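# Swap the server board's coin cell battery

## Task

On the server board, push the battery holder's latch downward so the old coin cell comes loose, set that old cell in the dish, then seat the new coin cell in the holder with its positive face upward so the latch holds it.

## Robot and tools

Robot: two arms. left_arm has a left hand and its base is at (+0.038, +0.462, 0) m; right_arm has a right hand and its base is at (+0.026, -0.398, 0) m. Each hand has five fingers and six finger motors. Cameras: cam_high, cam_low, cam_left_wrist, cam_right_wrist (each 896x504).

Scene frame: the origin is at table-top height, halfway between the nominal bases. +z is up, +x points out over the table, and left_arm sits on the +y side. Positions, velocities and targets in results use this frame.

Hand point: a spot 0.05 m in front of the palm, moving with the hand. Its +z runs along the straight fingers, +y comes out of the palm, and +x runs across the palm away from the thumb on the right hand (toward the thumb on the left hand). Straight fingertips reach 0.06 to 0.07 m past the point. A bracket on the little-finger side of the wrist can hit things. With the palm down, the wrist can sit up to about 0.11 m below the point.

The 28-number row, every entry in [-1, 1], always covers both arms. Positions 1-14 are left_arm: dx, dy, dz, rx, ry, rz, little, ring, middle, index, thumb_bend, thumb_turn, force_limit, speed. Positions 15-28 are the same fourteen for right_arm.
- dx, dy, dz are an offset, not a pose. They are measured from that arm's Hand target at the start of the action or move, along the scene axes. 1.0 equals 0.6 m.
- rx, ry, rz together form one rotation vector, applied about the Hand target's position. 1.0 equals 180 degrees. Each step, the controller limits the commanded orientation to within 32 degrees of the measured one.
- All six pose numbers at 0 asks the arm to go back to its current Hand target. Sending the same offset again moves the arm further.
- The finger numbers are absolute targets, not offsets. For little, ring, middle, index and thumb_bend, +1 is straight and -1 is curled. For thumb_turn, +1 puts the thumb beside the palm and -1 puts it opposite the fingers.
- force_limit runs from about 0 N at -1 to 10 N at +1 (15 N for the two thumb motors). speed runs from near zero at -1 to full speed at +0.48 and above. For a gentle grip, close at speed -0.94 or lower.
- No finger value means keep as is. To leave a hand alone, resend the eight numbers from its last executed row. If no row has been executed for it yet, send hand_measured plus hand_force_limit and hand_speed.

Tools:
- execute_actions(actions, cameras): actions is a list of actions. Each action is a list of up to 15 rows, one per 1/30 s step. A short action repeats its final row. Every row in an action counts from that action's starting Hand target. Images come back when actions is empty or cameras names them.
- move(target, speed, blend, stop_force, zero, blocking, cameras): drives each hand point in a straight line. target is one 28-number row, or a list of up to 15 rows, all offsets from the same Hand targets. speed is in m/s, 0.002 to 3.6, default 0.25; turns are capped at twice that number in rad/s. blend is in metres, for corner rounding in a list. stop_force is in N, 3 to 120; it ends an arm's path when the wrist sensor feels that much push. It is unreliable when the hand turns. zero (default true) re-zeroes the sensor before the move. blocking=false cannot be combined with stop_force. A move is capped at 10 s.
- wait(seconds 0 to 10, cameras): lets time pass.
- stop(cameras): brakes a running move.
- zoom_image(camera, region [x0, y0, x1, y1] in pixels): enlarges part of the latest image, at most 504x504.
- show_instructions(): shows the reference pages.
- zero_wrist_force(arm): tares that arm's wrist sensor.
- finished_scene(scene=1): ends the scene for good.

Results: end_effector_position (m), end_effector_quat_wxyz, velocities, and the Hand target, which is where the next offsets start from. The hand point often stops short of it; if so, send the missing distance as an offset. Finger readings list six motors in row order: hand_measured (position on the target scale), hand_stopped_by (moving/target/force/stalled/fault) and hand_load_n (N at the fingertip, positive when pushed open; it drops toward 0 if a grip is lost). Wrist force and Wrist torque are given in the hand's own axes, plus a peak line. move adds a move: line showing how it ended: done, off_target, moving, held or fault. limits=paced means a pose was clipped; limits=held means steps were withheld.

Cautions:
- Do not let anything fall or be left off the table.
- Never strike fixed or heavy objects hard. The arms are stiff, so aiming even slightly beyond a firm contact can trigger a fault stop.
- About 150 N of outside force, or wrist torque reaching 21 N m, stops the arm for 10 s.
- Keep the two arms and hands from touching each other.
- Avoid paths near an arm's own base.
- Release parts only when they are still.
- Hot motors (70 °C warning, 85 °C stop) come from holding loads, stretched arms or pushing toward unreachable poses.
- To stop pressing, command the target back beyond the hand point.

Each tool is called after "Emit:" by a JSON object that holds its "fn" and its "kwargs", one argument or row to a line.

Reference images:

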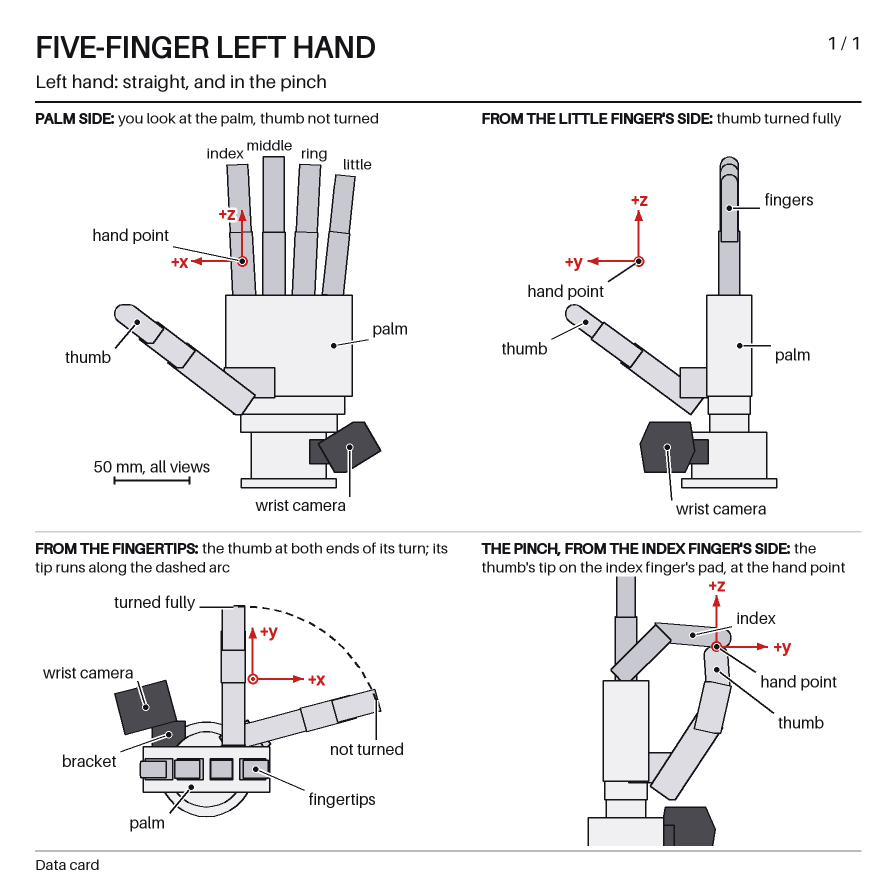

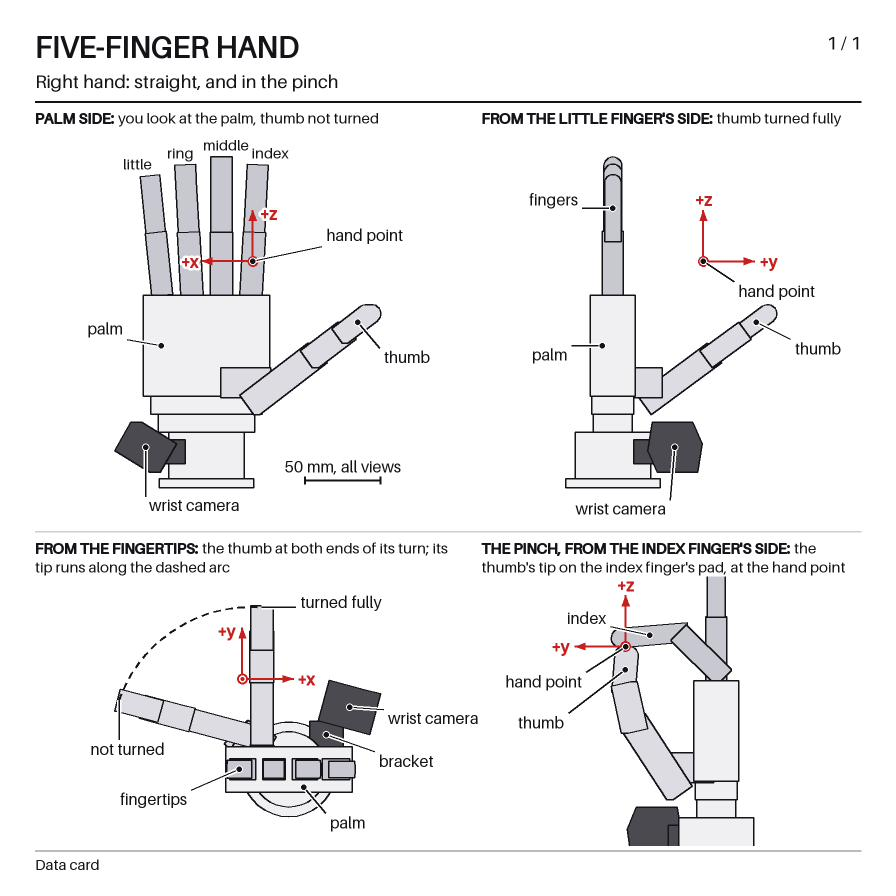

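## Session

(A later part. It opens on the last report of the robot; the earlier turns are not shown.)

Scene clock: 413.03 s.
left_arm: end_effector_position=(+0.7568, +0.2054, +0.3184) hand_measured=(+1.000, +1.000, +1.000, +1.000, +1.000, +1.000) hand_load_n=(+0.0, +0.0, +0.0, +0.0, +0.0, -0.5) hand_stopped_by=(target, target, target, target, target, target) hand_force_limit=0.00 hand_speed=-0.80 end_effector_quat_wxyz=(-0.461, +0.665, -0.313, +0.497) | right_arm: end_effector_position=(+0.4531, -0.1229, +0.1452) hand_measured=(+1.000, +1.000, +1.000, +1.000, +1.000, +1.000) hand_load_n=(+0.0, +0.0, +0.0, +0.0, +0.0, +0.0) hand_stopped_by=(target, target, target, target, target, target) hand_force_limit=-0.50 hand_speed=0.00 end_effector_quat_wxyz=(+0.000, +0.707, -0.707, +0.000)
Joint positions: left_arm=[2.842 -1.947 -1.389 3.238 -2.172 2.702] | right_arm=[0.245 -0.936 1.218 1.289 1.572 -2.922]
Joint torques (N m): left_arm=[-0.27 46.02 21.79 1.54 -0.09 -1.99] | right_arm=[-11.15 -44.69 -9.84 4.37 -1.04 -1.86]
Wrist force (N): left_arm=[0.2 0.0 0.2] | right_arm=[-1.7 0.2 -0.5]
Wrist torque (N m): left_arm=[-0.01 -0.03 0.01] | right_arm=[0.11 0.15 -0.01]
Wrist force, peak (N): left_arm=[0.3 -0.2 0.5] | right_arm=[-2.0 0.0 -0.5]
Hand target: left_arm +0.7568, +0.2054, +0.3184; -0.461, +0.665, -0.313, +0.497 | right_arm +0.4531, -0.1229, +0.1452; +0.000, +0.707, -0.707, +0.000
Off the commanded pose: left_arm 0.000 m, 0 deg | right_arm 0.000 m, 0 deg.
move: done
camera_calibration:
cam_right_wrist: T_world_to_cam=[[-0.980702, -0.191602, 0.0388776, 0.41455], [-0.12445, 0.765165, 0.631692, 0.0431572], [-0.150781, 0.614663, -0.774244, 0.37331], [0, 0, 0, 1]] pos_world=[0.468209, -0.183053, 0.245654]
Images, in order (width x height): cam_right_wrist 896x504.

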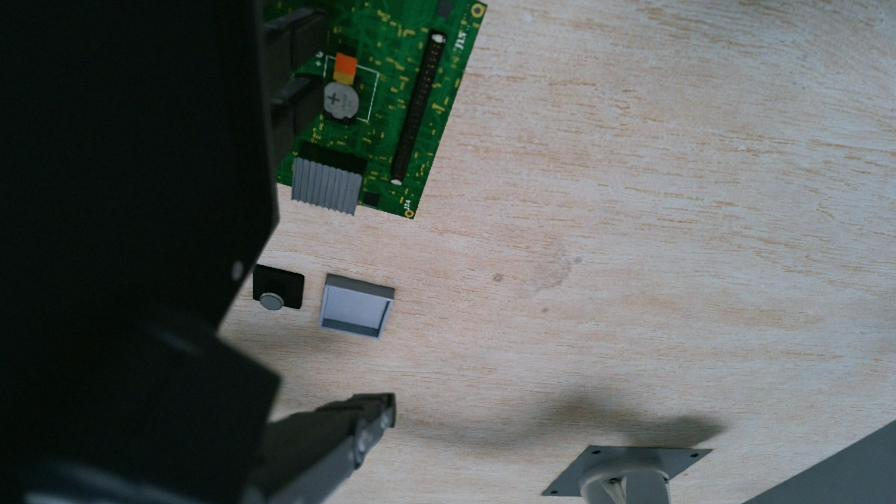

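Emit:
{"fn": "move", "kwargs": {
  "target": [0,0,0,0,0,0,1,1,1,1,1,1,0,-0.8,-0.0158,-0.021,-0.042,0,0,0,1,1,1,1,1,1,-0.5,0],
  "cameras": ["cam_right_wrist"],
  "speed": 0.1
}}

Emit:
{"fn": "zoom_image", "kwargs": {
  "camera": "cam_right_wrist",
  "region": [260, 0, 460, 180]
}}

Emit:
{"fn": "execute_actions", "kwargs": {
  "actions": [],
  "cameras": ["cam_high", "cam_low"]
}}

Emit:
{"fn": "zoom_image", "kwargs": {
  "camera": "cam_low",
  "region": [370, 190, 470, 270]
}}

Scene clock: 443.07 s.
left_arm: end_effector_position=(+0.7568, +0.2054, +0.3184) hand_measured=(+1.000, +1.000, +1.000, +1.000, +1.000, +1.000) hand_load_n=(+0.0, +0.0, +0.0, +0.0, +0.0, +0.0) hand_stopped_by=(target, target, target, target, target, target) hand_force_limit=0.00 hand_speed=-0.80 end_effector_quat_wxyz=(-0.461, +0.665, -0.313, +0.497) | right_arm: end_effector_position=(+0.4437, -0.1355, +0.1201) hand_measured=(+1.000, +1.000, +1.000, +1.000, +1.000, +1.000) hand_load_n=(+0.0, +0.0, +0.0, +0.0, +0.0, +0.0) hand_stopped_by=(target, target, target, target, target, target) hand_force_limit=-0.50 hand_speed=0.00 end_effector_quat_wxyz=(+0.000, +0.707, -0.707, +0.000)
Joint positions: left_arm=[2.842 -1.947 -1.389 3.238 -2.172 2.702] | right_arm=[0.225 -0.95 1.31 1.212 1.572 -2.942]
Joint torques (N m): left_arm=[0.33 44.79 22.03 1.47 -0.14 -2.27] | right_arm=[-11.77 -62.29 -9.34 1.12 -1.37 -2.23]
Wrist force (N): left_arm=[0.2 0.0 0.3] | right_arm=[-1.8 -0.2 -0.4]
Wrist torque (N m): left_arm=[-0.01 -0.02 0.01] | right_arm=[0.03 0.17 -0.02]
Wrist force, peak (N): left_arm=[0.2 -0.4 0.5] | right_arm=[-2.1 0.1 -0.3]
Hand target: left_arm +0.7568, +0.2054, +0.3184; -0.461, +0.665, -0.313, +0.497 | right_arm +0.4437, -0.1355, +0.1200; +0.000, +0.707, -0.707, +0.000
Off the commanded pose: left_arm 0.000 m, 0 deg | right_arm 0.000 m, 0 deg.
move: done
camera_calibration:
cam_right_wrist: T_world_to_cam=[[-0.980717, -0.191541, 0.038802, 0.403834], [-0.124452, 0.765173, 0.631682, 0.0675387], [-0.150683, 0.614672, -0.774256, 0.36007], [0, 0, 0, 1]] pos_world=[0.458709, -0.195653, 0.220454]
Images, in order (width x height): cam_right_wrist 896x504.

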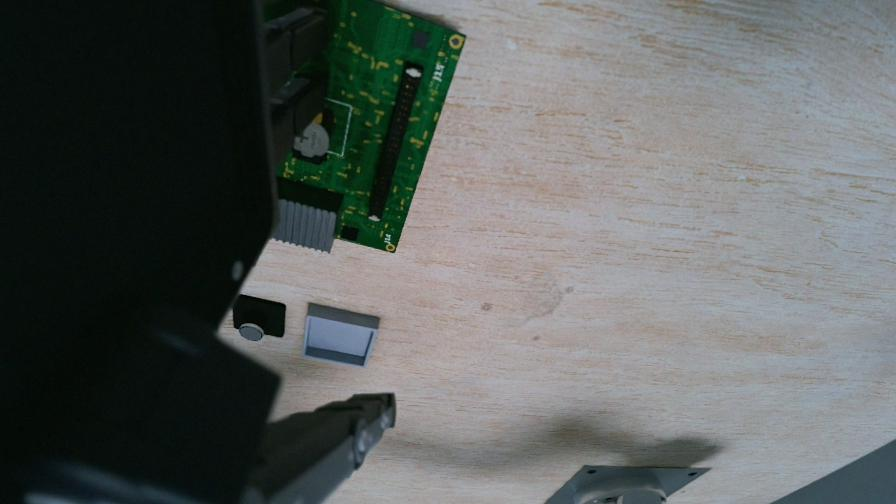

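Scaled by 2.520 from the camera's 896x504 image, which has a finer 1280x720 frame.

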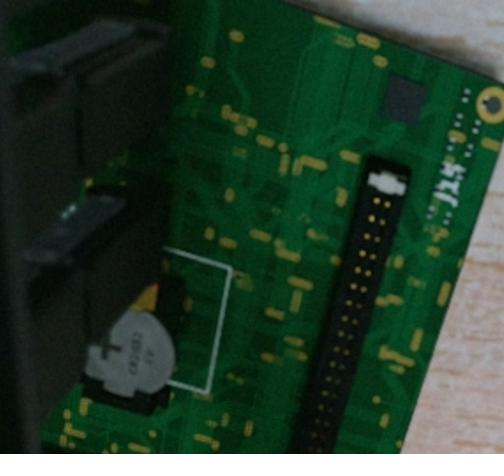

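Scene clock: 443.07 s.
left_arm: end_effector_position=(+0.7568, +0.2054, +0.3184) hand_measured=(+1.000, +1.000, +1.000, +1.000, +1.000, +1.000) hand_load_n=(+0.0, +0.0, +0.0, +0.0, +0.0, +0.0) hand_stopped_by=(target, target, target, target, target, target) hand_force_limit=0.00 hand_speed=-0.80 end_effector_quat_wxyz=(-0.461, +0.665, -0.313, +0.497) | right_arm: end_effector_position=(+0.4437, -0.1355, +0.1201) hand_measured=(+1.000, +1.000, +1.000, +1.000, +1.000, +1.000) hand_load_n=(+0.0, +0.0, +0.0, +0.0, +0.0, +0.0) hand_stopped_by=(target, target, target, target, target, target) hand_force_limit=-0.50 hand_speed=0.00 end_effector_quat_wxyz=(+0.000, +0.707, -0.707, +0.000)
Joint positions: left_arm=[2.842 -1.947 -1.389 3.238 -2.172 2.702] | right_arm=[0.225 -0.95 1.31 1.212 1.572 -2.942]
Joint velocities: within noise
Joint torques (N m): left_arm=[0.33 44.79 22.03 1.47 -0.14 -2.27] | right_arm=[-11.77 -62.29 -9.34 1.12 -1.37 -2.23]
Motor temperatures (°C): left_arm=[31 30 26 31 37 38] | right_arm=[31 28 31 37 30 33]
Wrist force (N): left_arm=[0.2 0.0 0.3] | right_arm=[-1.8 -0.2 -0.4]
Wrist torque (N m): left_arm=[-0.01 -0.02 0.01] | right_arm=[0.03 0.17 -0.02]
Wrist force, peak (N): left_arm=[0.2 0.0 0.3] | right_arm=[-1.8 -0.2 -0.4]
Hand target: left_arm +0.7568, +0.2054, +0.3184; -0.461, +0.665, -0.313, +0.497 | right_arm +0.4437, -0.1355, +0.1200; +0.000, +0.707, -0.707, +0.000
Off the commanded pose: left_arm 0.000 m, 0 deg | right_arm 0.000 m, 0 deg.
Images, in order (width x height): cam_high 896x504, cam_low 896x504.

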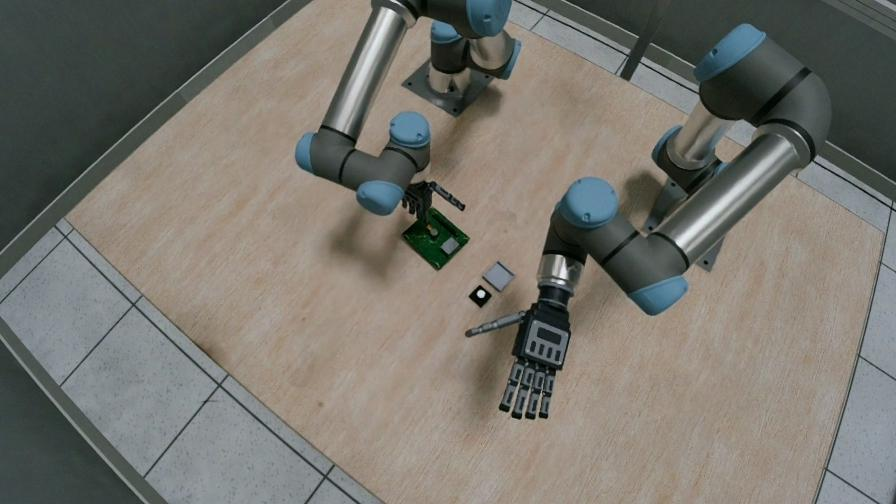

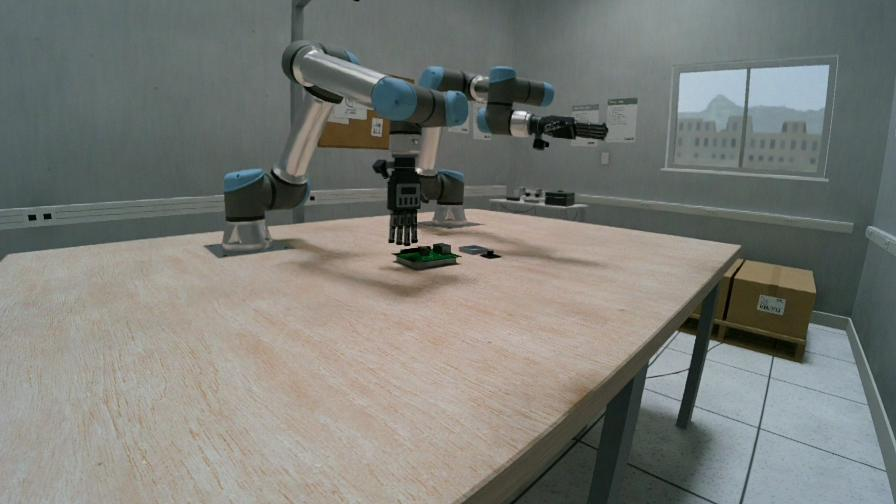

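Scaled by 5.040 from the camera's 896x504 image, which has a finer 1280x720 frame.

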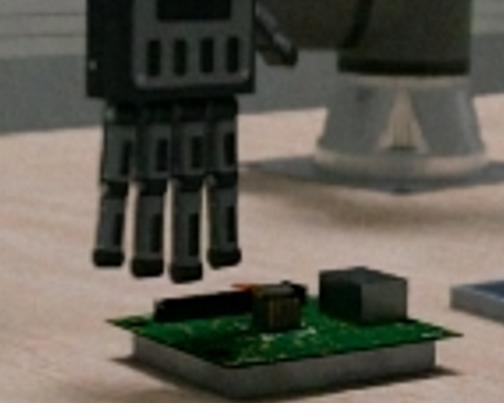

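Emit:
{"fn": "zoom_image", "kwargs": {
  "camera": "cam_high",
  "region": [400, 175, 480, 245]
}}

Emit:
{"fn": "zoom_image", "kwargs": {
  "camera": "cam_low",
  "region": [400, 225, 450, 265]
}}

Scaled by 6.300 from the camera's 896x504 image, which has a finer 1280x720 frame.

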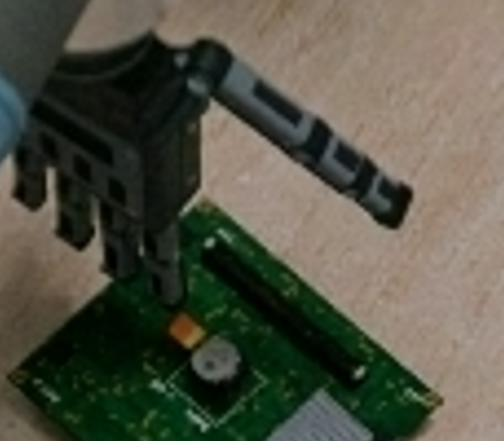

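Scaled by 10.080 from the camera's 896x504 image, which has a finer 1280x720 frame.

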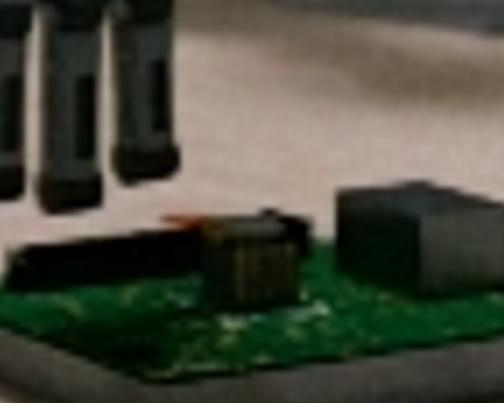

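Emit:
{"fn": "move", "kwargs": {
  "target": [0,0,0,0,0,0,1,1,1,1,1,1,0,-0.8,0.0025,0.0117,-0.012,0,0,0,1,1,1,1,1,1,-0.5,0],
  "cameras": ["cam_high","cam_low","cam_right_wrist"],
  "speed": 0.05
}}

Emit:
{"fn": "zoom_image", "kwargs": {
  "camera": "cam_high",
  "region": [400, 175, 480, 245]
}}

Emit:
{"fn": "zoom_image", "kwargs": {
  "camera": "cam_low",
  "region": [400, 225, 450, 265]
}}

Emit:
{"fn": "zoom_image", "kwargs": {
  "camera": "cam_right_wrist",
  "region": [260, 50, 380, 190]
}}

Scene clock: 468.90 s.
left_arm: end_effector_position=(+0.7568, +0.2054, +0.3184) hand_measured=(+1.000, +1.000, +1.000, +1.000, +1.000, +1.000) hand_load_n=(+0.0, +0.0, +0.0, +0.0, +0.0, -0.5) hand_stopped_by=(target, target, target, target, target, target) hand_force_limit=0.00 hand_speed=-0.80 end_effector_quat_wxyz=(-0.461, +0.665, -0.313, +0.497) | right_arm: end_effector_position=(+0.4452, -0.1286, +0.1129) hand_measured=(+1.000, +1.000, +1.000, +1.000, +1.000, +1.000) hand_load_n=(+0.0, +0.0, +0.0, +0.0, -0.5, +0.0) hand_stopped_by=(target, target, target, target, target, target) hand_force_limit=-0.50 hand_speed=0.00 end_effector_quat_wxyz=(+0.000, +0.707, -0.707, +0.000)
Joint positions: left_arm=[2.842 -1.947 -1.389 3.238 -2.172 2.702] | right_arm=[0.237 -0.934 1.302 1.203 1.572 -2.93]
Joint torques (N m): left_arm=[-0.26 46.57 22.02 1.48 -0.05 -2.37] | right_arm=[12.53 -42.72 -34.18 1.08 -1.14 1.82]
Wrist force (N): left_arm=[0.2 -0.1 0.4] | right_arm=[-1.7 -0.2 -0.6]
Wrist torque (N m): left_arm=[-0.02 -0.01 0.00] | right_arm=[0.06 0.16 -0.01]
Wrist force, peak (N): left_arm=[0.3 -0.2 0.6] | right_arm=[-2.1 0.0 -0.6]
Hand target: left_arm +0.7568, +0.2054, +0.3184; -0.461, +0.665, -0.313, +0.497 | right_arm +0.4452, -0.1285, +0.1128; +0.000, +0.707, -0.707, +0.000
Off the commanded pose: left_arm 0.000 m, 0 deg | right_arm 0.000 m, 0 deg.
move: done
camera_calibration:
cam_right_wrist: T_world_to_cam=[[-0.980717, -0.191541, 0.038802, 0.406925], [-0.124452, 0.765173, 0.631682, 0.0669173], [-0.150683, 0.614672, -0.774256, 0.350419], [0, 0, 0, 1]] pos_world=[0.460209, -0.188653, 0.213254]
Images, in order (width x height): cam_high 896x504, cam_low 896x504, cam_right_wrist 896x504.

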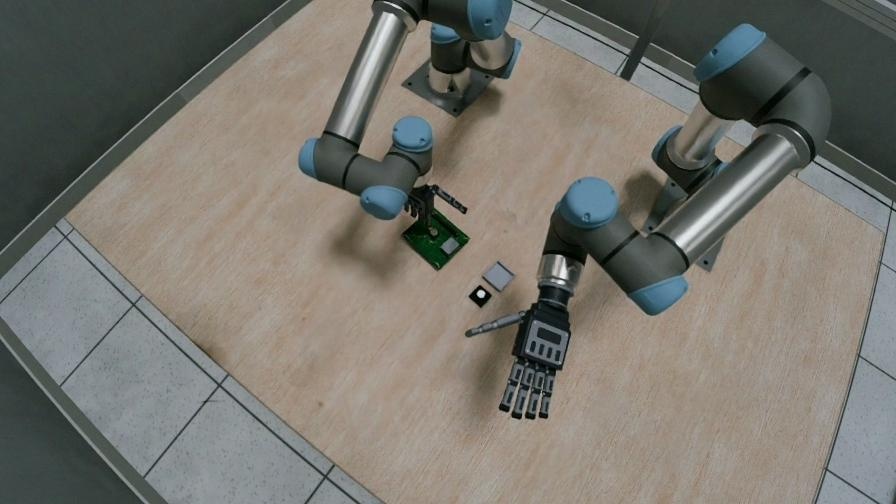

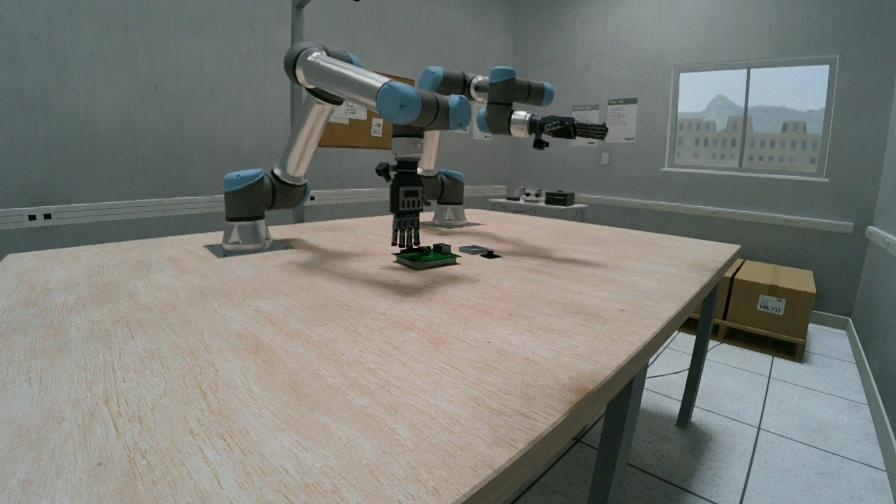

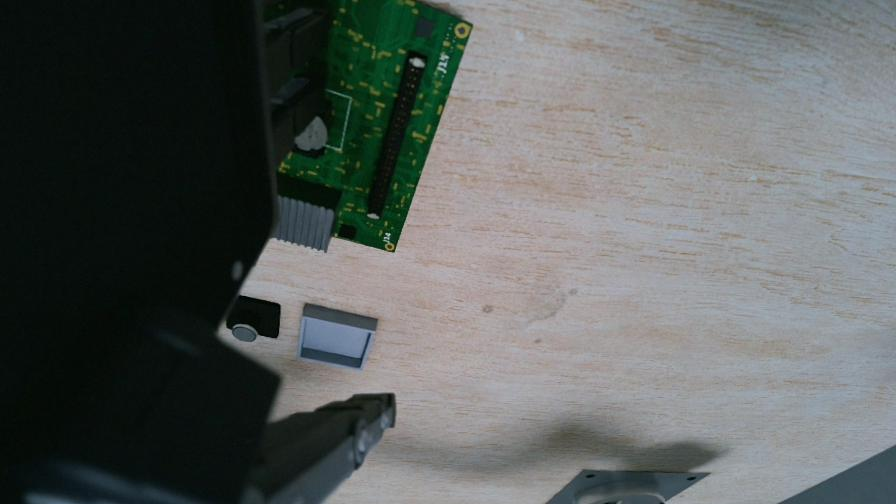

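Scaled by 6.300 from the camera's 896x504 image, which has a finer 1280x720 frame.

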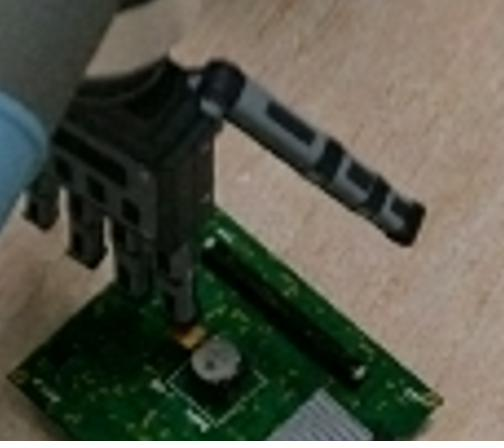

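Scaled by 10.080 from the camera's 896x504 image, which has a finer 1280x720 frame.

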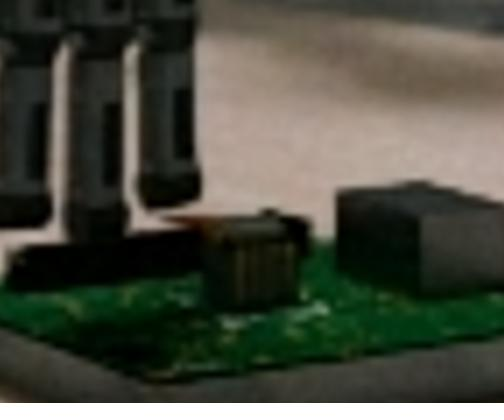

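Scaled by 3.600 from the camera's 896x504 image, which has a finer 1280x720 frame.

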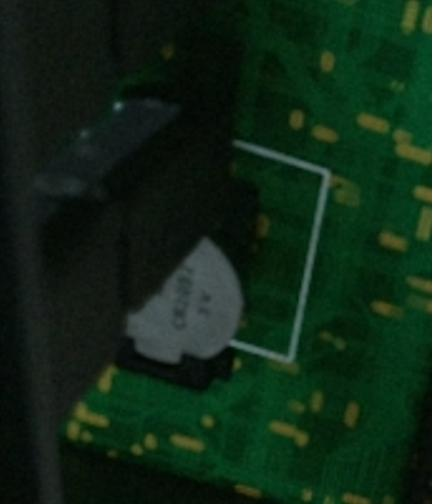

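Emit:
{"fn": "move", "kwargs": {
  "target": [0,0,0,0,0,0,1,1,1,1,1,1,0,-0.8,0,0,-0.022,0,0,0,1,1,1,1,1,1,-0.5,0],
  "cameras": ["cam_high","cam_low","cam_right_wrist"],
  "speed": 0.01,
  "stop_force": 5
}}

Emit:
{"fn": "zoom_image", "kwargs": {
  "camera": "cam_high",
  "region": [400, 175, 480, 245]
}}

Emit:
{"fn": "zoom_image", "kwargs": {
  "camera": "cam_low",
  "region": [400, 225, 450, 265]
}}

Emit:
{"fn": "zoom_image", "kwargs": {
  "camera": "cam_right_wrist",
  "region": [260, 50, 380, 190]
}}

Scene clock: 478.30 s.
left_arm: end_effector_position=(+0.7568, +0.2054, +0.3184) hand_measured=(+1.000, +1.000, +1.000, +1.000, +1.000, +1.000) hand_load_n=(+0.0, +0.0, +0.0, +0.0, +0.0, +0.0) hand_stopped_by=(target, target, target, target, target, target) hand_force_limit=0.00 hand_speed=-0.80 end_effector_quat_wxyz=(-0.461, +0.665, -0.313, +0.497) | right_arm: end_effector_position=(+0.4452, -0.1286, +0.1095) hand_measured=(+1.000, +1.000, +1.000, +1.000, +1.000, +1.000) hand_load_n=(+0.0, +0.0, +0.0, -0.5, +0.0, +0.0) hand_stopped_by=(target, target, target, target, target, target) hand_force_limit=-0.50 hand_speed=0.00 end_effector_quat_wxyz=(+0.000, +0.707, -0.707, +0.000)
Joint positions: left_arm=[2.842 -1.947 -1.389 3.238 -2.172 2.702] | right_arm=[0.238 -0.931 1.306 1.196 1.572 -2.93]
Joint torques (N m): left_arm=[-0.7 46 20.58 1.5 0 -2.34] | right_arm=[11.24 -60.8 -33.5 5.12 -3.77 1.5]
Wrist force (N): left_arm=[0.2 -0.1 0.2] | right_arm=[4.1 -0.1 -5.7]
Wrist torque (N m): left_arm=[0.00 -0.02 0.01] | right_arm=[0.31 0.51 0.35]
Wrist force, peak (N): left_arm=[0.1 -0.1 0.6] | right_arm=[6.3 -0.3 -7.8]
Hand target: left_arm +0.7568, +0.2054, +0.3184; -0.461, +0.665, -0.313, +0.497 | right_arm +0.4452, -0.1285, +0.1095; +0.000, +0.707, -0.707, +0.000 (not the last commanded pose)
Off the commanded pose: left_arm 0.000 m, 0 deg | right_arm 0.010 m, 0 deg.
move: contact (right_arm)
camera_calibration:
cam_right_wrist: T_world_to_cam=[[-0.980706, -0.191608, 0.0387664, 0.407047], [-0.124546, 0.765246, 0.631575, 0.0691442], [-0.150681, 0.614561, -0.774345, 0.347784], [0, 0, 0, 1]] pos_world=[0.460209, -0.188653, 0.209855]
Images, in order (width x height): cam_high 896x504, cam_low 896x504, cam_right_wrist 896x504.

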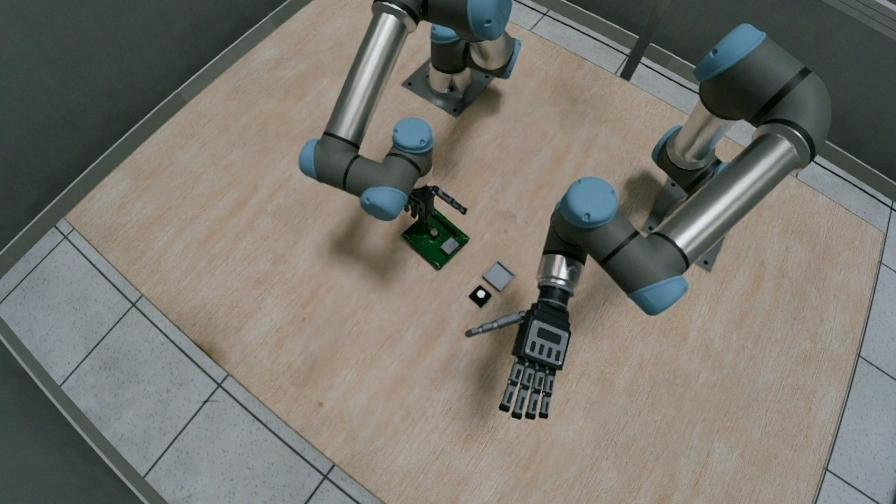

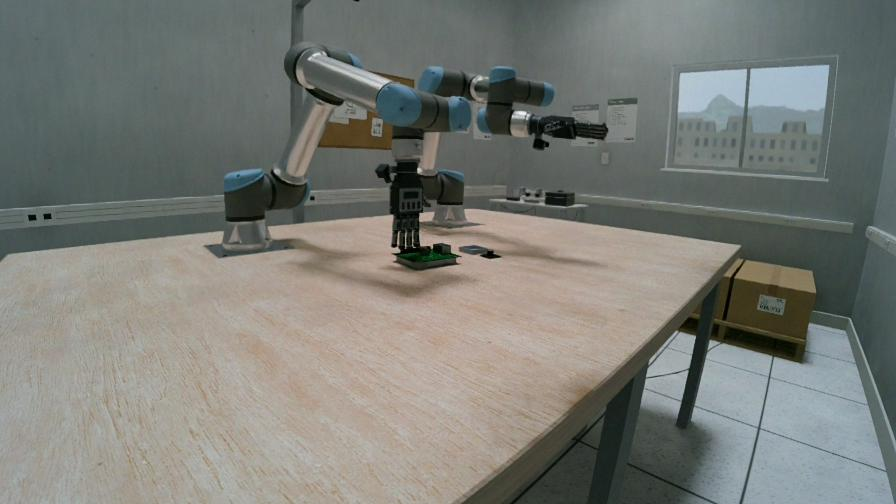

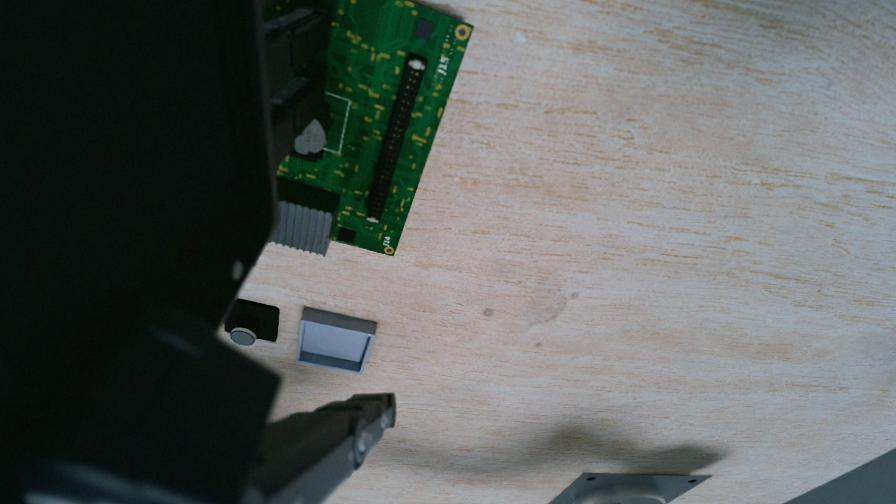

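Scaled by 6.300 from the camera's 896x504 image, which has a finer 1280x720 frame.

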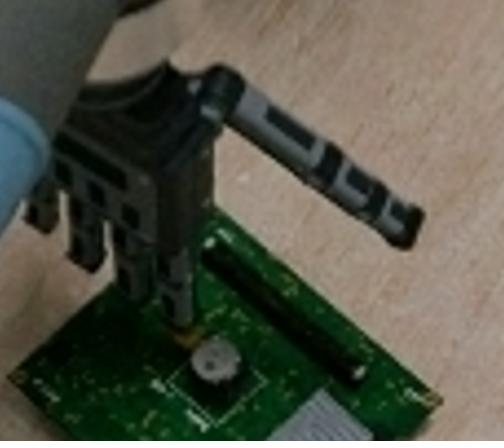

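Scaled by 10.080 from the camera's 896x504 image, which has a finer 1280x720 frame.

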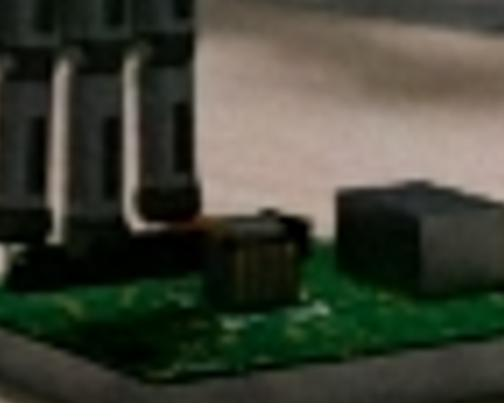

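Scaled by 3.600 from the camera's 896x504 image, which has a finer 1280x720 frame.

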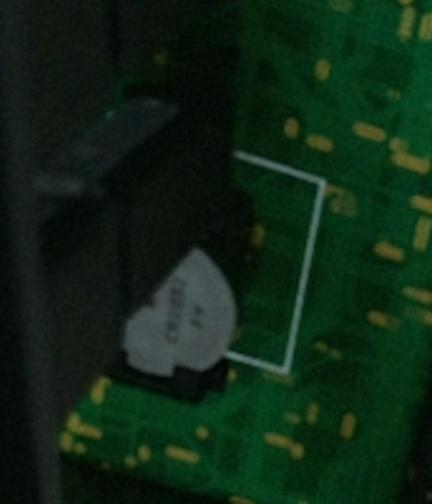

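Emit:
{"fn": "move", "kwargs": {
  "target": [0,0,0,0,0,0,1,1,1,1,1,1,0,-0.8,0,-0.003,-0.006,0,0,0,1,1,1,1,1,1,-0.5,0],
  "cameras": ["cam_high","cam_low","cam_right_wrist"],
  "speed": 0.008,
  "stop_force": 6
}}

Emit:
{"fn": "zoom_image", "kwargs": {
  "camera": "cam_low",
  "region": [400, 225, 450, 265]
}}

Emit:
{"fn": "zoom_image", "kwargs": {
  "camera": "cam_right_wrist",
  "region": [260, 50, 380, 190]
}}

Scene clock: 524.17 s.
left_arm: end_effector_position=(+0.7568, +0.2054, +0.3184) hand_measured=(+1.000, +1.000, +1.000, +1.000, +1.000, +1.000) hand_load_n=(+0.0, +0.0, +0.0, +0.0, +0.0, -0.5) hand_stopped_by=(target, target, target, target, target, target) hand_force_limit=0.00 hand_speed=-0.80 end_effector_quat_wxyz=(-0.461, +0.665, -0.313, +0.497) | right_arm: end_effector_position=(+0.4452, -0.1303, +0.1059) hand_measured=(+1.000, +1.000, +1.000, +1.000, +1.000, +1.000) hand_load_n=(+0.0, +0.0, +0.0, -2.0, +0.0, +0.0) hand_stopped_by=(target, target, target, target, target, target) hand_force_limit=-0.50 hand_speed=0.00 end_effector_quat_wxyz=(+0.000, +0.707, -0.707, +0.000)
Joint positions: left_arm=[2.842 -1.947 -1.389 3.238 -2.172 2.702] | right_arm=[0.234 -0.929 1.313 1.187 1.572 -2.933]
Joint torques (N m): left_arm=[0 45.49 22.11 1.54 -0.35 -2.3] | right_arm=[-10.11 -38.86 -5.76 -0.11 -2.59 -1.65]
Wrist force (N): left_arm=[0.3 0.0 0.4] | right_arm=[2.9 1.3 -10.2]
Wrist torque (N m): left_arm=[0.00 -0.02 0.01] | right_arm=[0.56 0.38 0.28]
Wrist force, peak (N): left_arm=[0.3 -0.2 0.5] | right_arm=[2.9 1.3 -10.2]
Hand target: left_arm +0.7568, +0.2054, +0.3184; -0.461, +0.665, -0.313, +0.497 | right_arm +0.4452, -0.1303, +0.1059; +0.000, +0.707, -0.707, +0.000
Off the commanded pose: left_arm 0.000 m, 0 deg | right_arm 0.000 m, 0 deg.
move: done
camera_calibration:
cam_right_wrist: T_world_to_cam=[[-0.980705, -0.191611, 0.0387666, 0.406841], [-0.124539, 0.765206, 0.631625, 0.0727746], [-0.150691, 0.61461, -0.774304, 0.346108], [0, 0, 0, 1]] pos_world=[0.460209, -0.190453, 0.206255]
Images, in order (width x height): cam_high 896x504, cam_low 896x504, cam_right_wrist 896x504.

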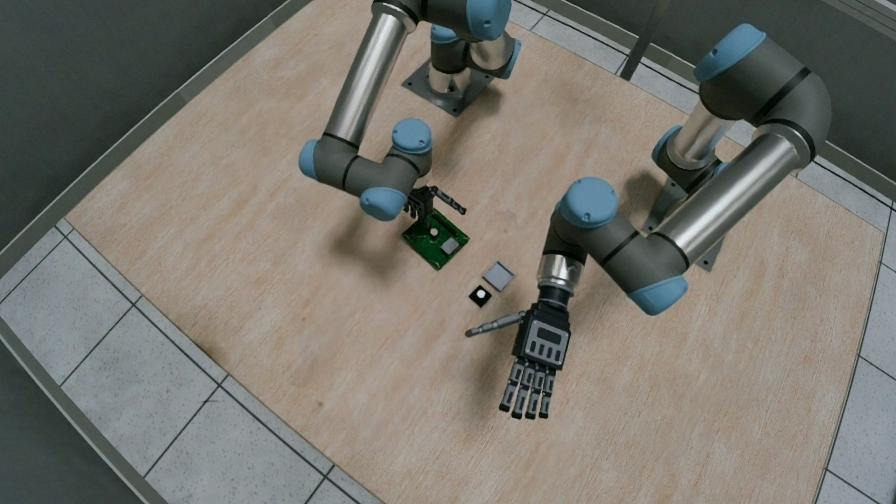

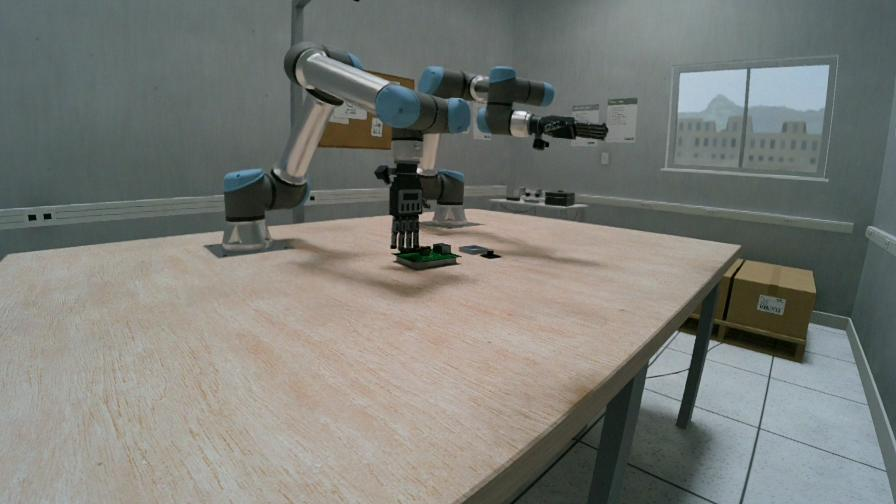

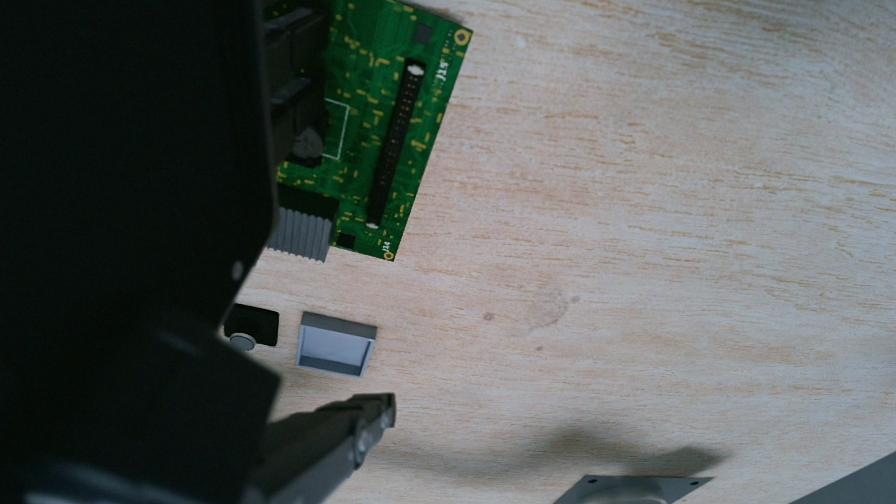

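Scaled by 10.080 from the camera's 896x504 image, which has a finer 1280x720 frame.

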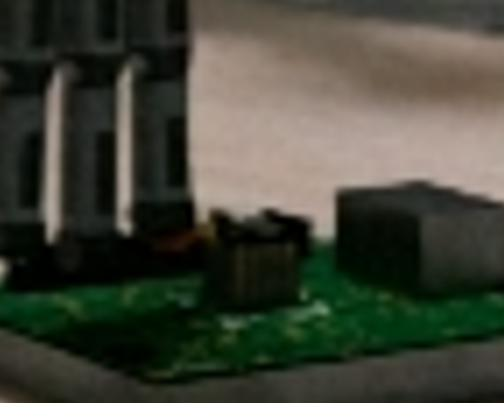

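Scaled by 3.600 from the camera's 896x504 image, which has a finer 1280x720 frame.

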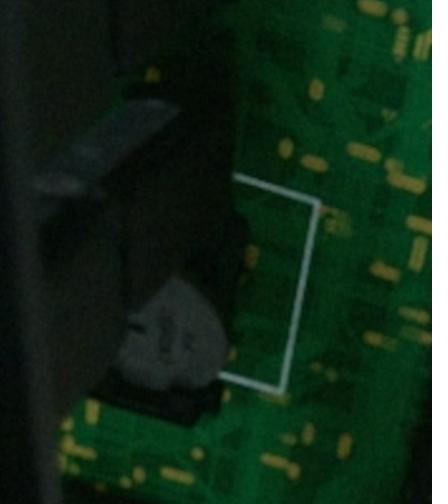

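Emit:
{"fn": "move", "kwargs": {
  "target": [
    [0,0,0,0,0,0,1,1,1,1,1,1,0,-0.8,0,-0.003,0.02,0,0,0,1,1,1,1,1,1,-0.5,0],
    [0,0,0,0,0,0,1,1,1,1,1,1,0,-0.8,0,-0.02,0.09,0,0,0,1,1,1,1,1,1,-0.5,0]
  ],
  "cameras": ["cam_high","cam_low","cam_right_wrist"],
  "speed": 0.06,
  "blend": [0.01,0]
}}

Emit:
{"fn": "zoom_image", "kwargs": {
  "camera": "cam_low",
  "region": [400, 225, 450, 265]
}}

Emit:
{"fn": "zoom_image", "kwargs": {
  "camera": "cam_right_wrist",
  "region": [280, 30, 400, 150]
}}

Emit:
{"fn": "zoom_image", "kwargs": {
  "camera": "cam_high",
  "region": [400, 195, 480, 265]
}}

Scene clock: 534.97 s.
left_arm: end_effector_position=(+0.7568, +0.2054, +0.3184) hand_measured=(+1.000, +1.000, +1.000, +1.000, +1.000, +1.000) hand_load_n=(+0.0, -0.5, +0.0, +0.0, +0.0, -0.5) hand_stopped_by=(target, target, target, target, target, target) hand_force_limit=0.00 hand_speed=-0.80 end_effector_quat_wxyz=(-0.461, +0.665, -0.313, +0.497) | right_arm: end_effector_position=(+0.4452, -0.1423, +0.1598) hand_measured=(+1.000, +1.000, +1.000, +1.000, +1.000, +1.000) hand_load_n=(+0.0, +0.0, +0.0, +0.0, +0.0, +0.0) hand_stopped_by=(target, target, target, target, target, target) hand_force_limit=-0.50 hand_speed=0.00 end_effector_quat_wxyz=(+0.000, +0.707, -0.707, +0.000)
Joint positions: left_arm=[2.842 -1.947 -1.389 3.238 -2.172 2.702] | right_arm=[0.211 -0.985 1.26 1.296 1.572 -2.956]
Joint torques (N m): left_arm=[0.54 45.35 20.89 1.48 -0.05 -2.26] | right_arm=[-12.02 -60.55 -36.93 5.97 0.09 -2.02]
Wrist force (N): left_arm=[0.0 -0.2 0.0] | right_arm=[-1.4 0.1 -0.5]
Wrist torque (N m): left_arm=[-0.02 0.00 0.00] | right_arm=[0.10 0.12 0.01]
Wrist force, peak (N): left_arm=[0.4 0.0 0.4] | right_arm=[2.9 1.4 -10.3]
Hand target: left_arm +0.7568, +0.2054, +0.3184; -0.461, +0.665, -0.313, +0.497 | right_arm +0.4452, -0.1423, +0.1599; +0.000, +0.707, -0.707, +0.000
Off the commanded pose: left_arm 0.000 m, 0 deg | right_arm 0.000 m, 0 deg.
move: done; blend cut to 0.0061 m at target 1
camera_calibration:
cam_right_wrist: T_world_to_cam=[[-0.980705, -0.191611, 0.0387666, 0.402467], [-0.124539, 0.765206, 0.631625, 0.0477728], [-0.150691, 0.61461, -0.774304, 0.395234], [0, 0, 0, 1]] pos_world=[0.460209, -0.202353, 0.260255]
Images, in order (width x height): cam_high 896x504, cam_low 896x504, cam_right_wrist 896x504.

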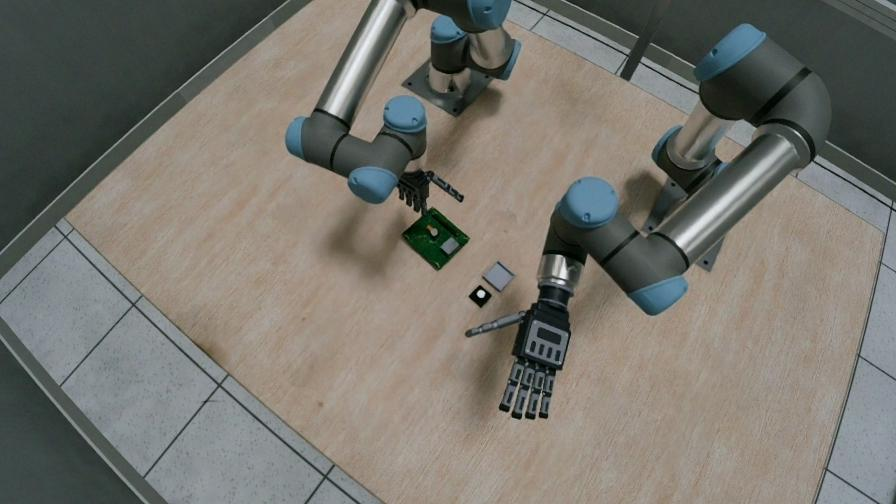

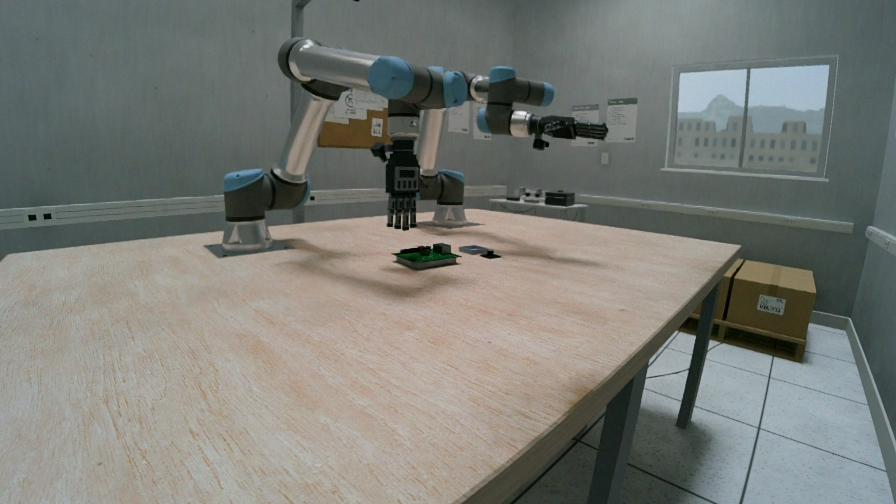

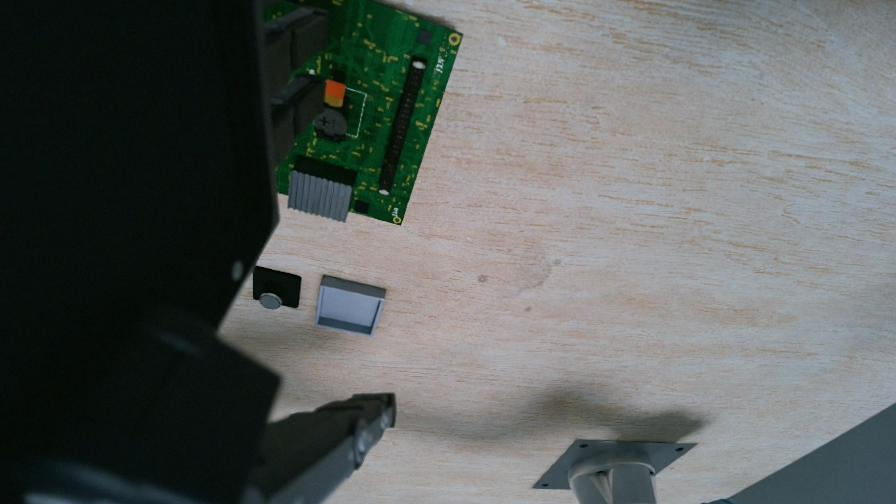

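Scaled by 10.080 from the camera's 896x504 image, which has a finer 1280x720 frame.

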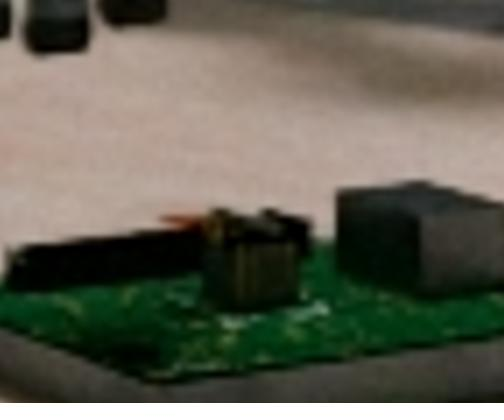

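Scaled by 4.200 from the camera's 896x504 image, which has a finer 1280x720 frame.

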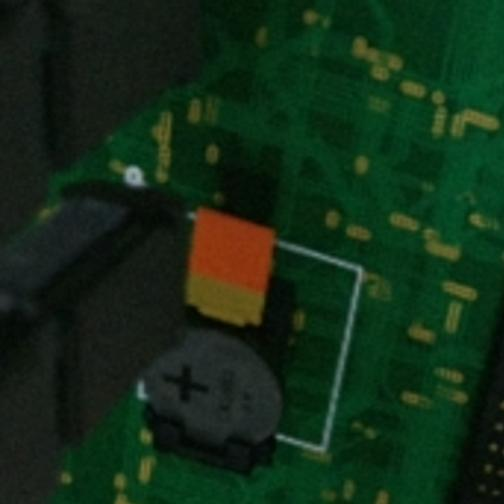

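Scaled by 6.300 from the camera's 896x504 image, which has a finer 1280x720 frame.

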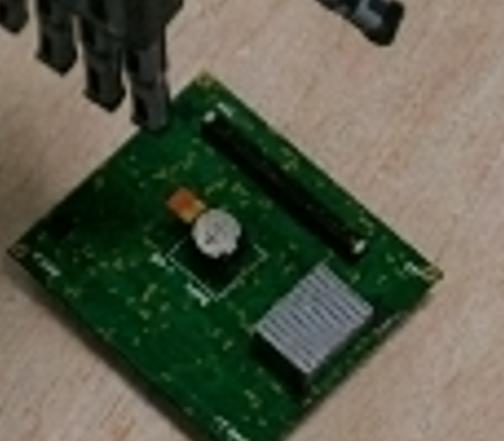

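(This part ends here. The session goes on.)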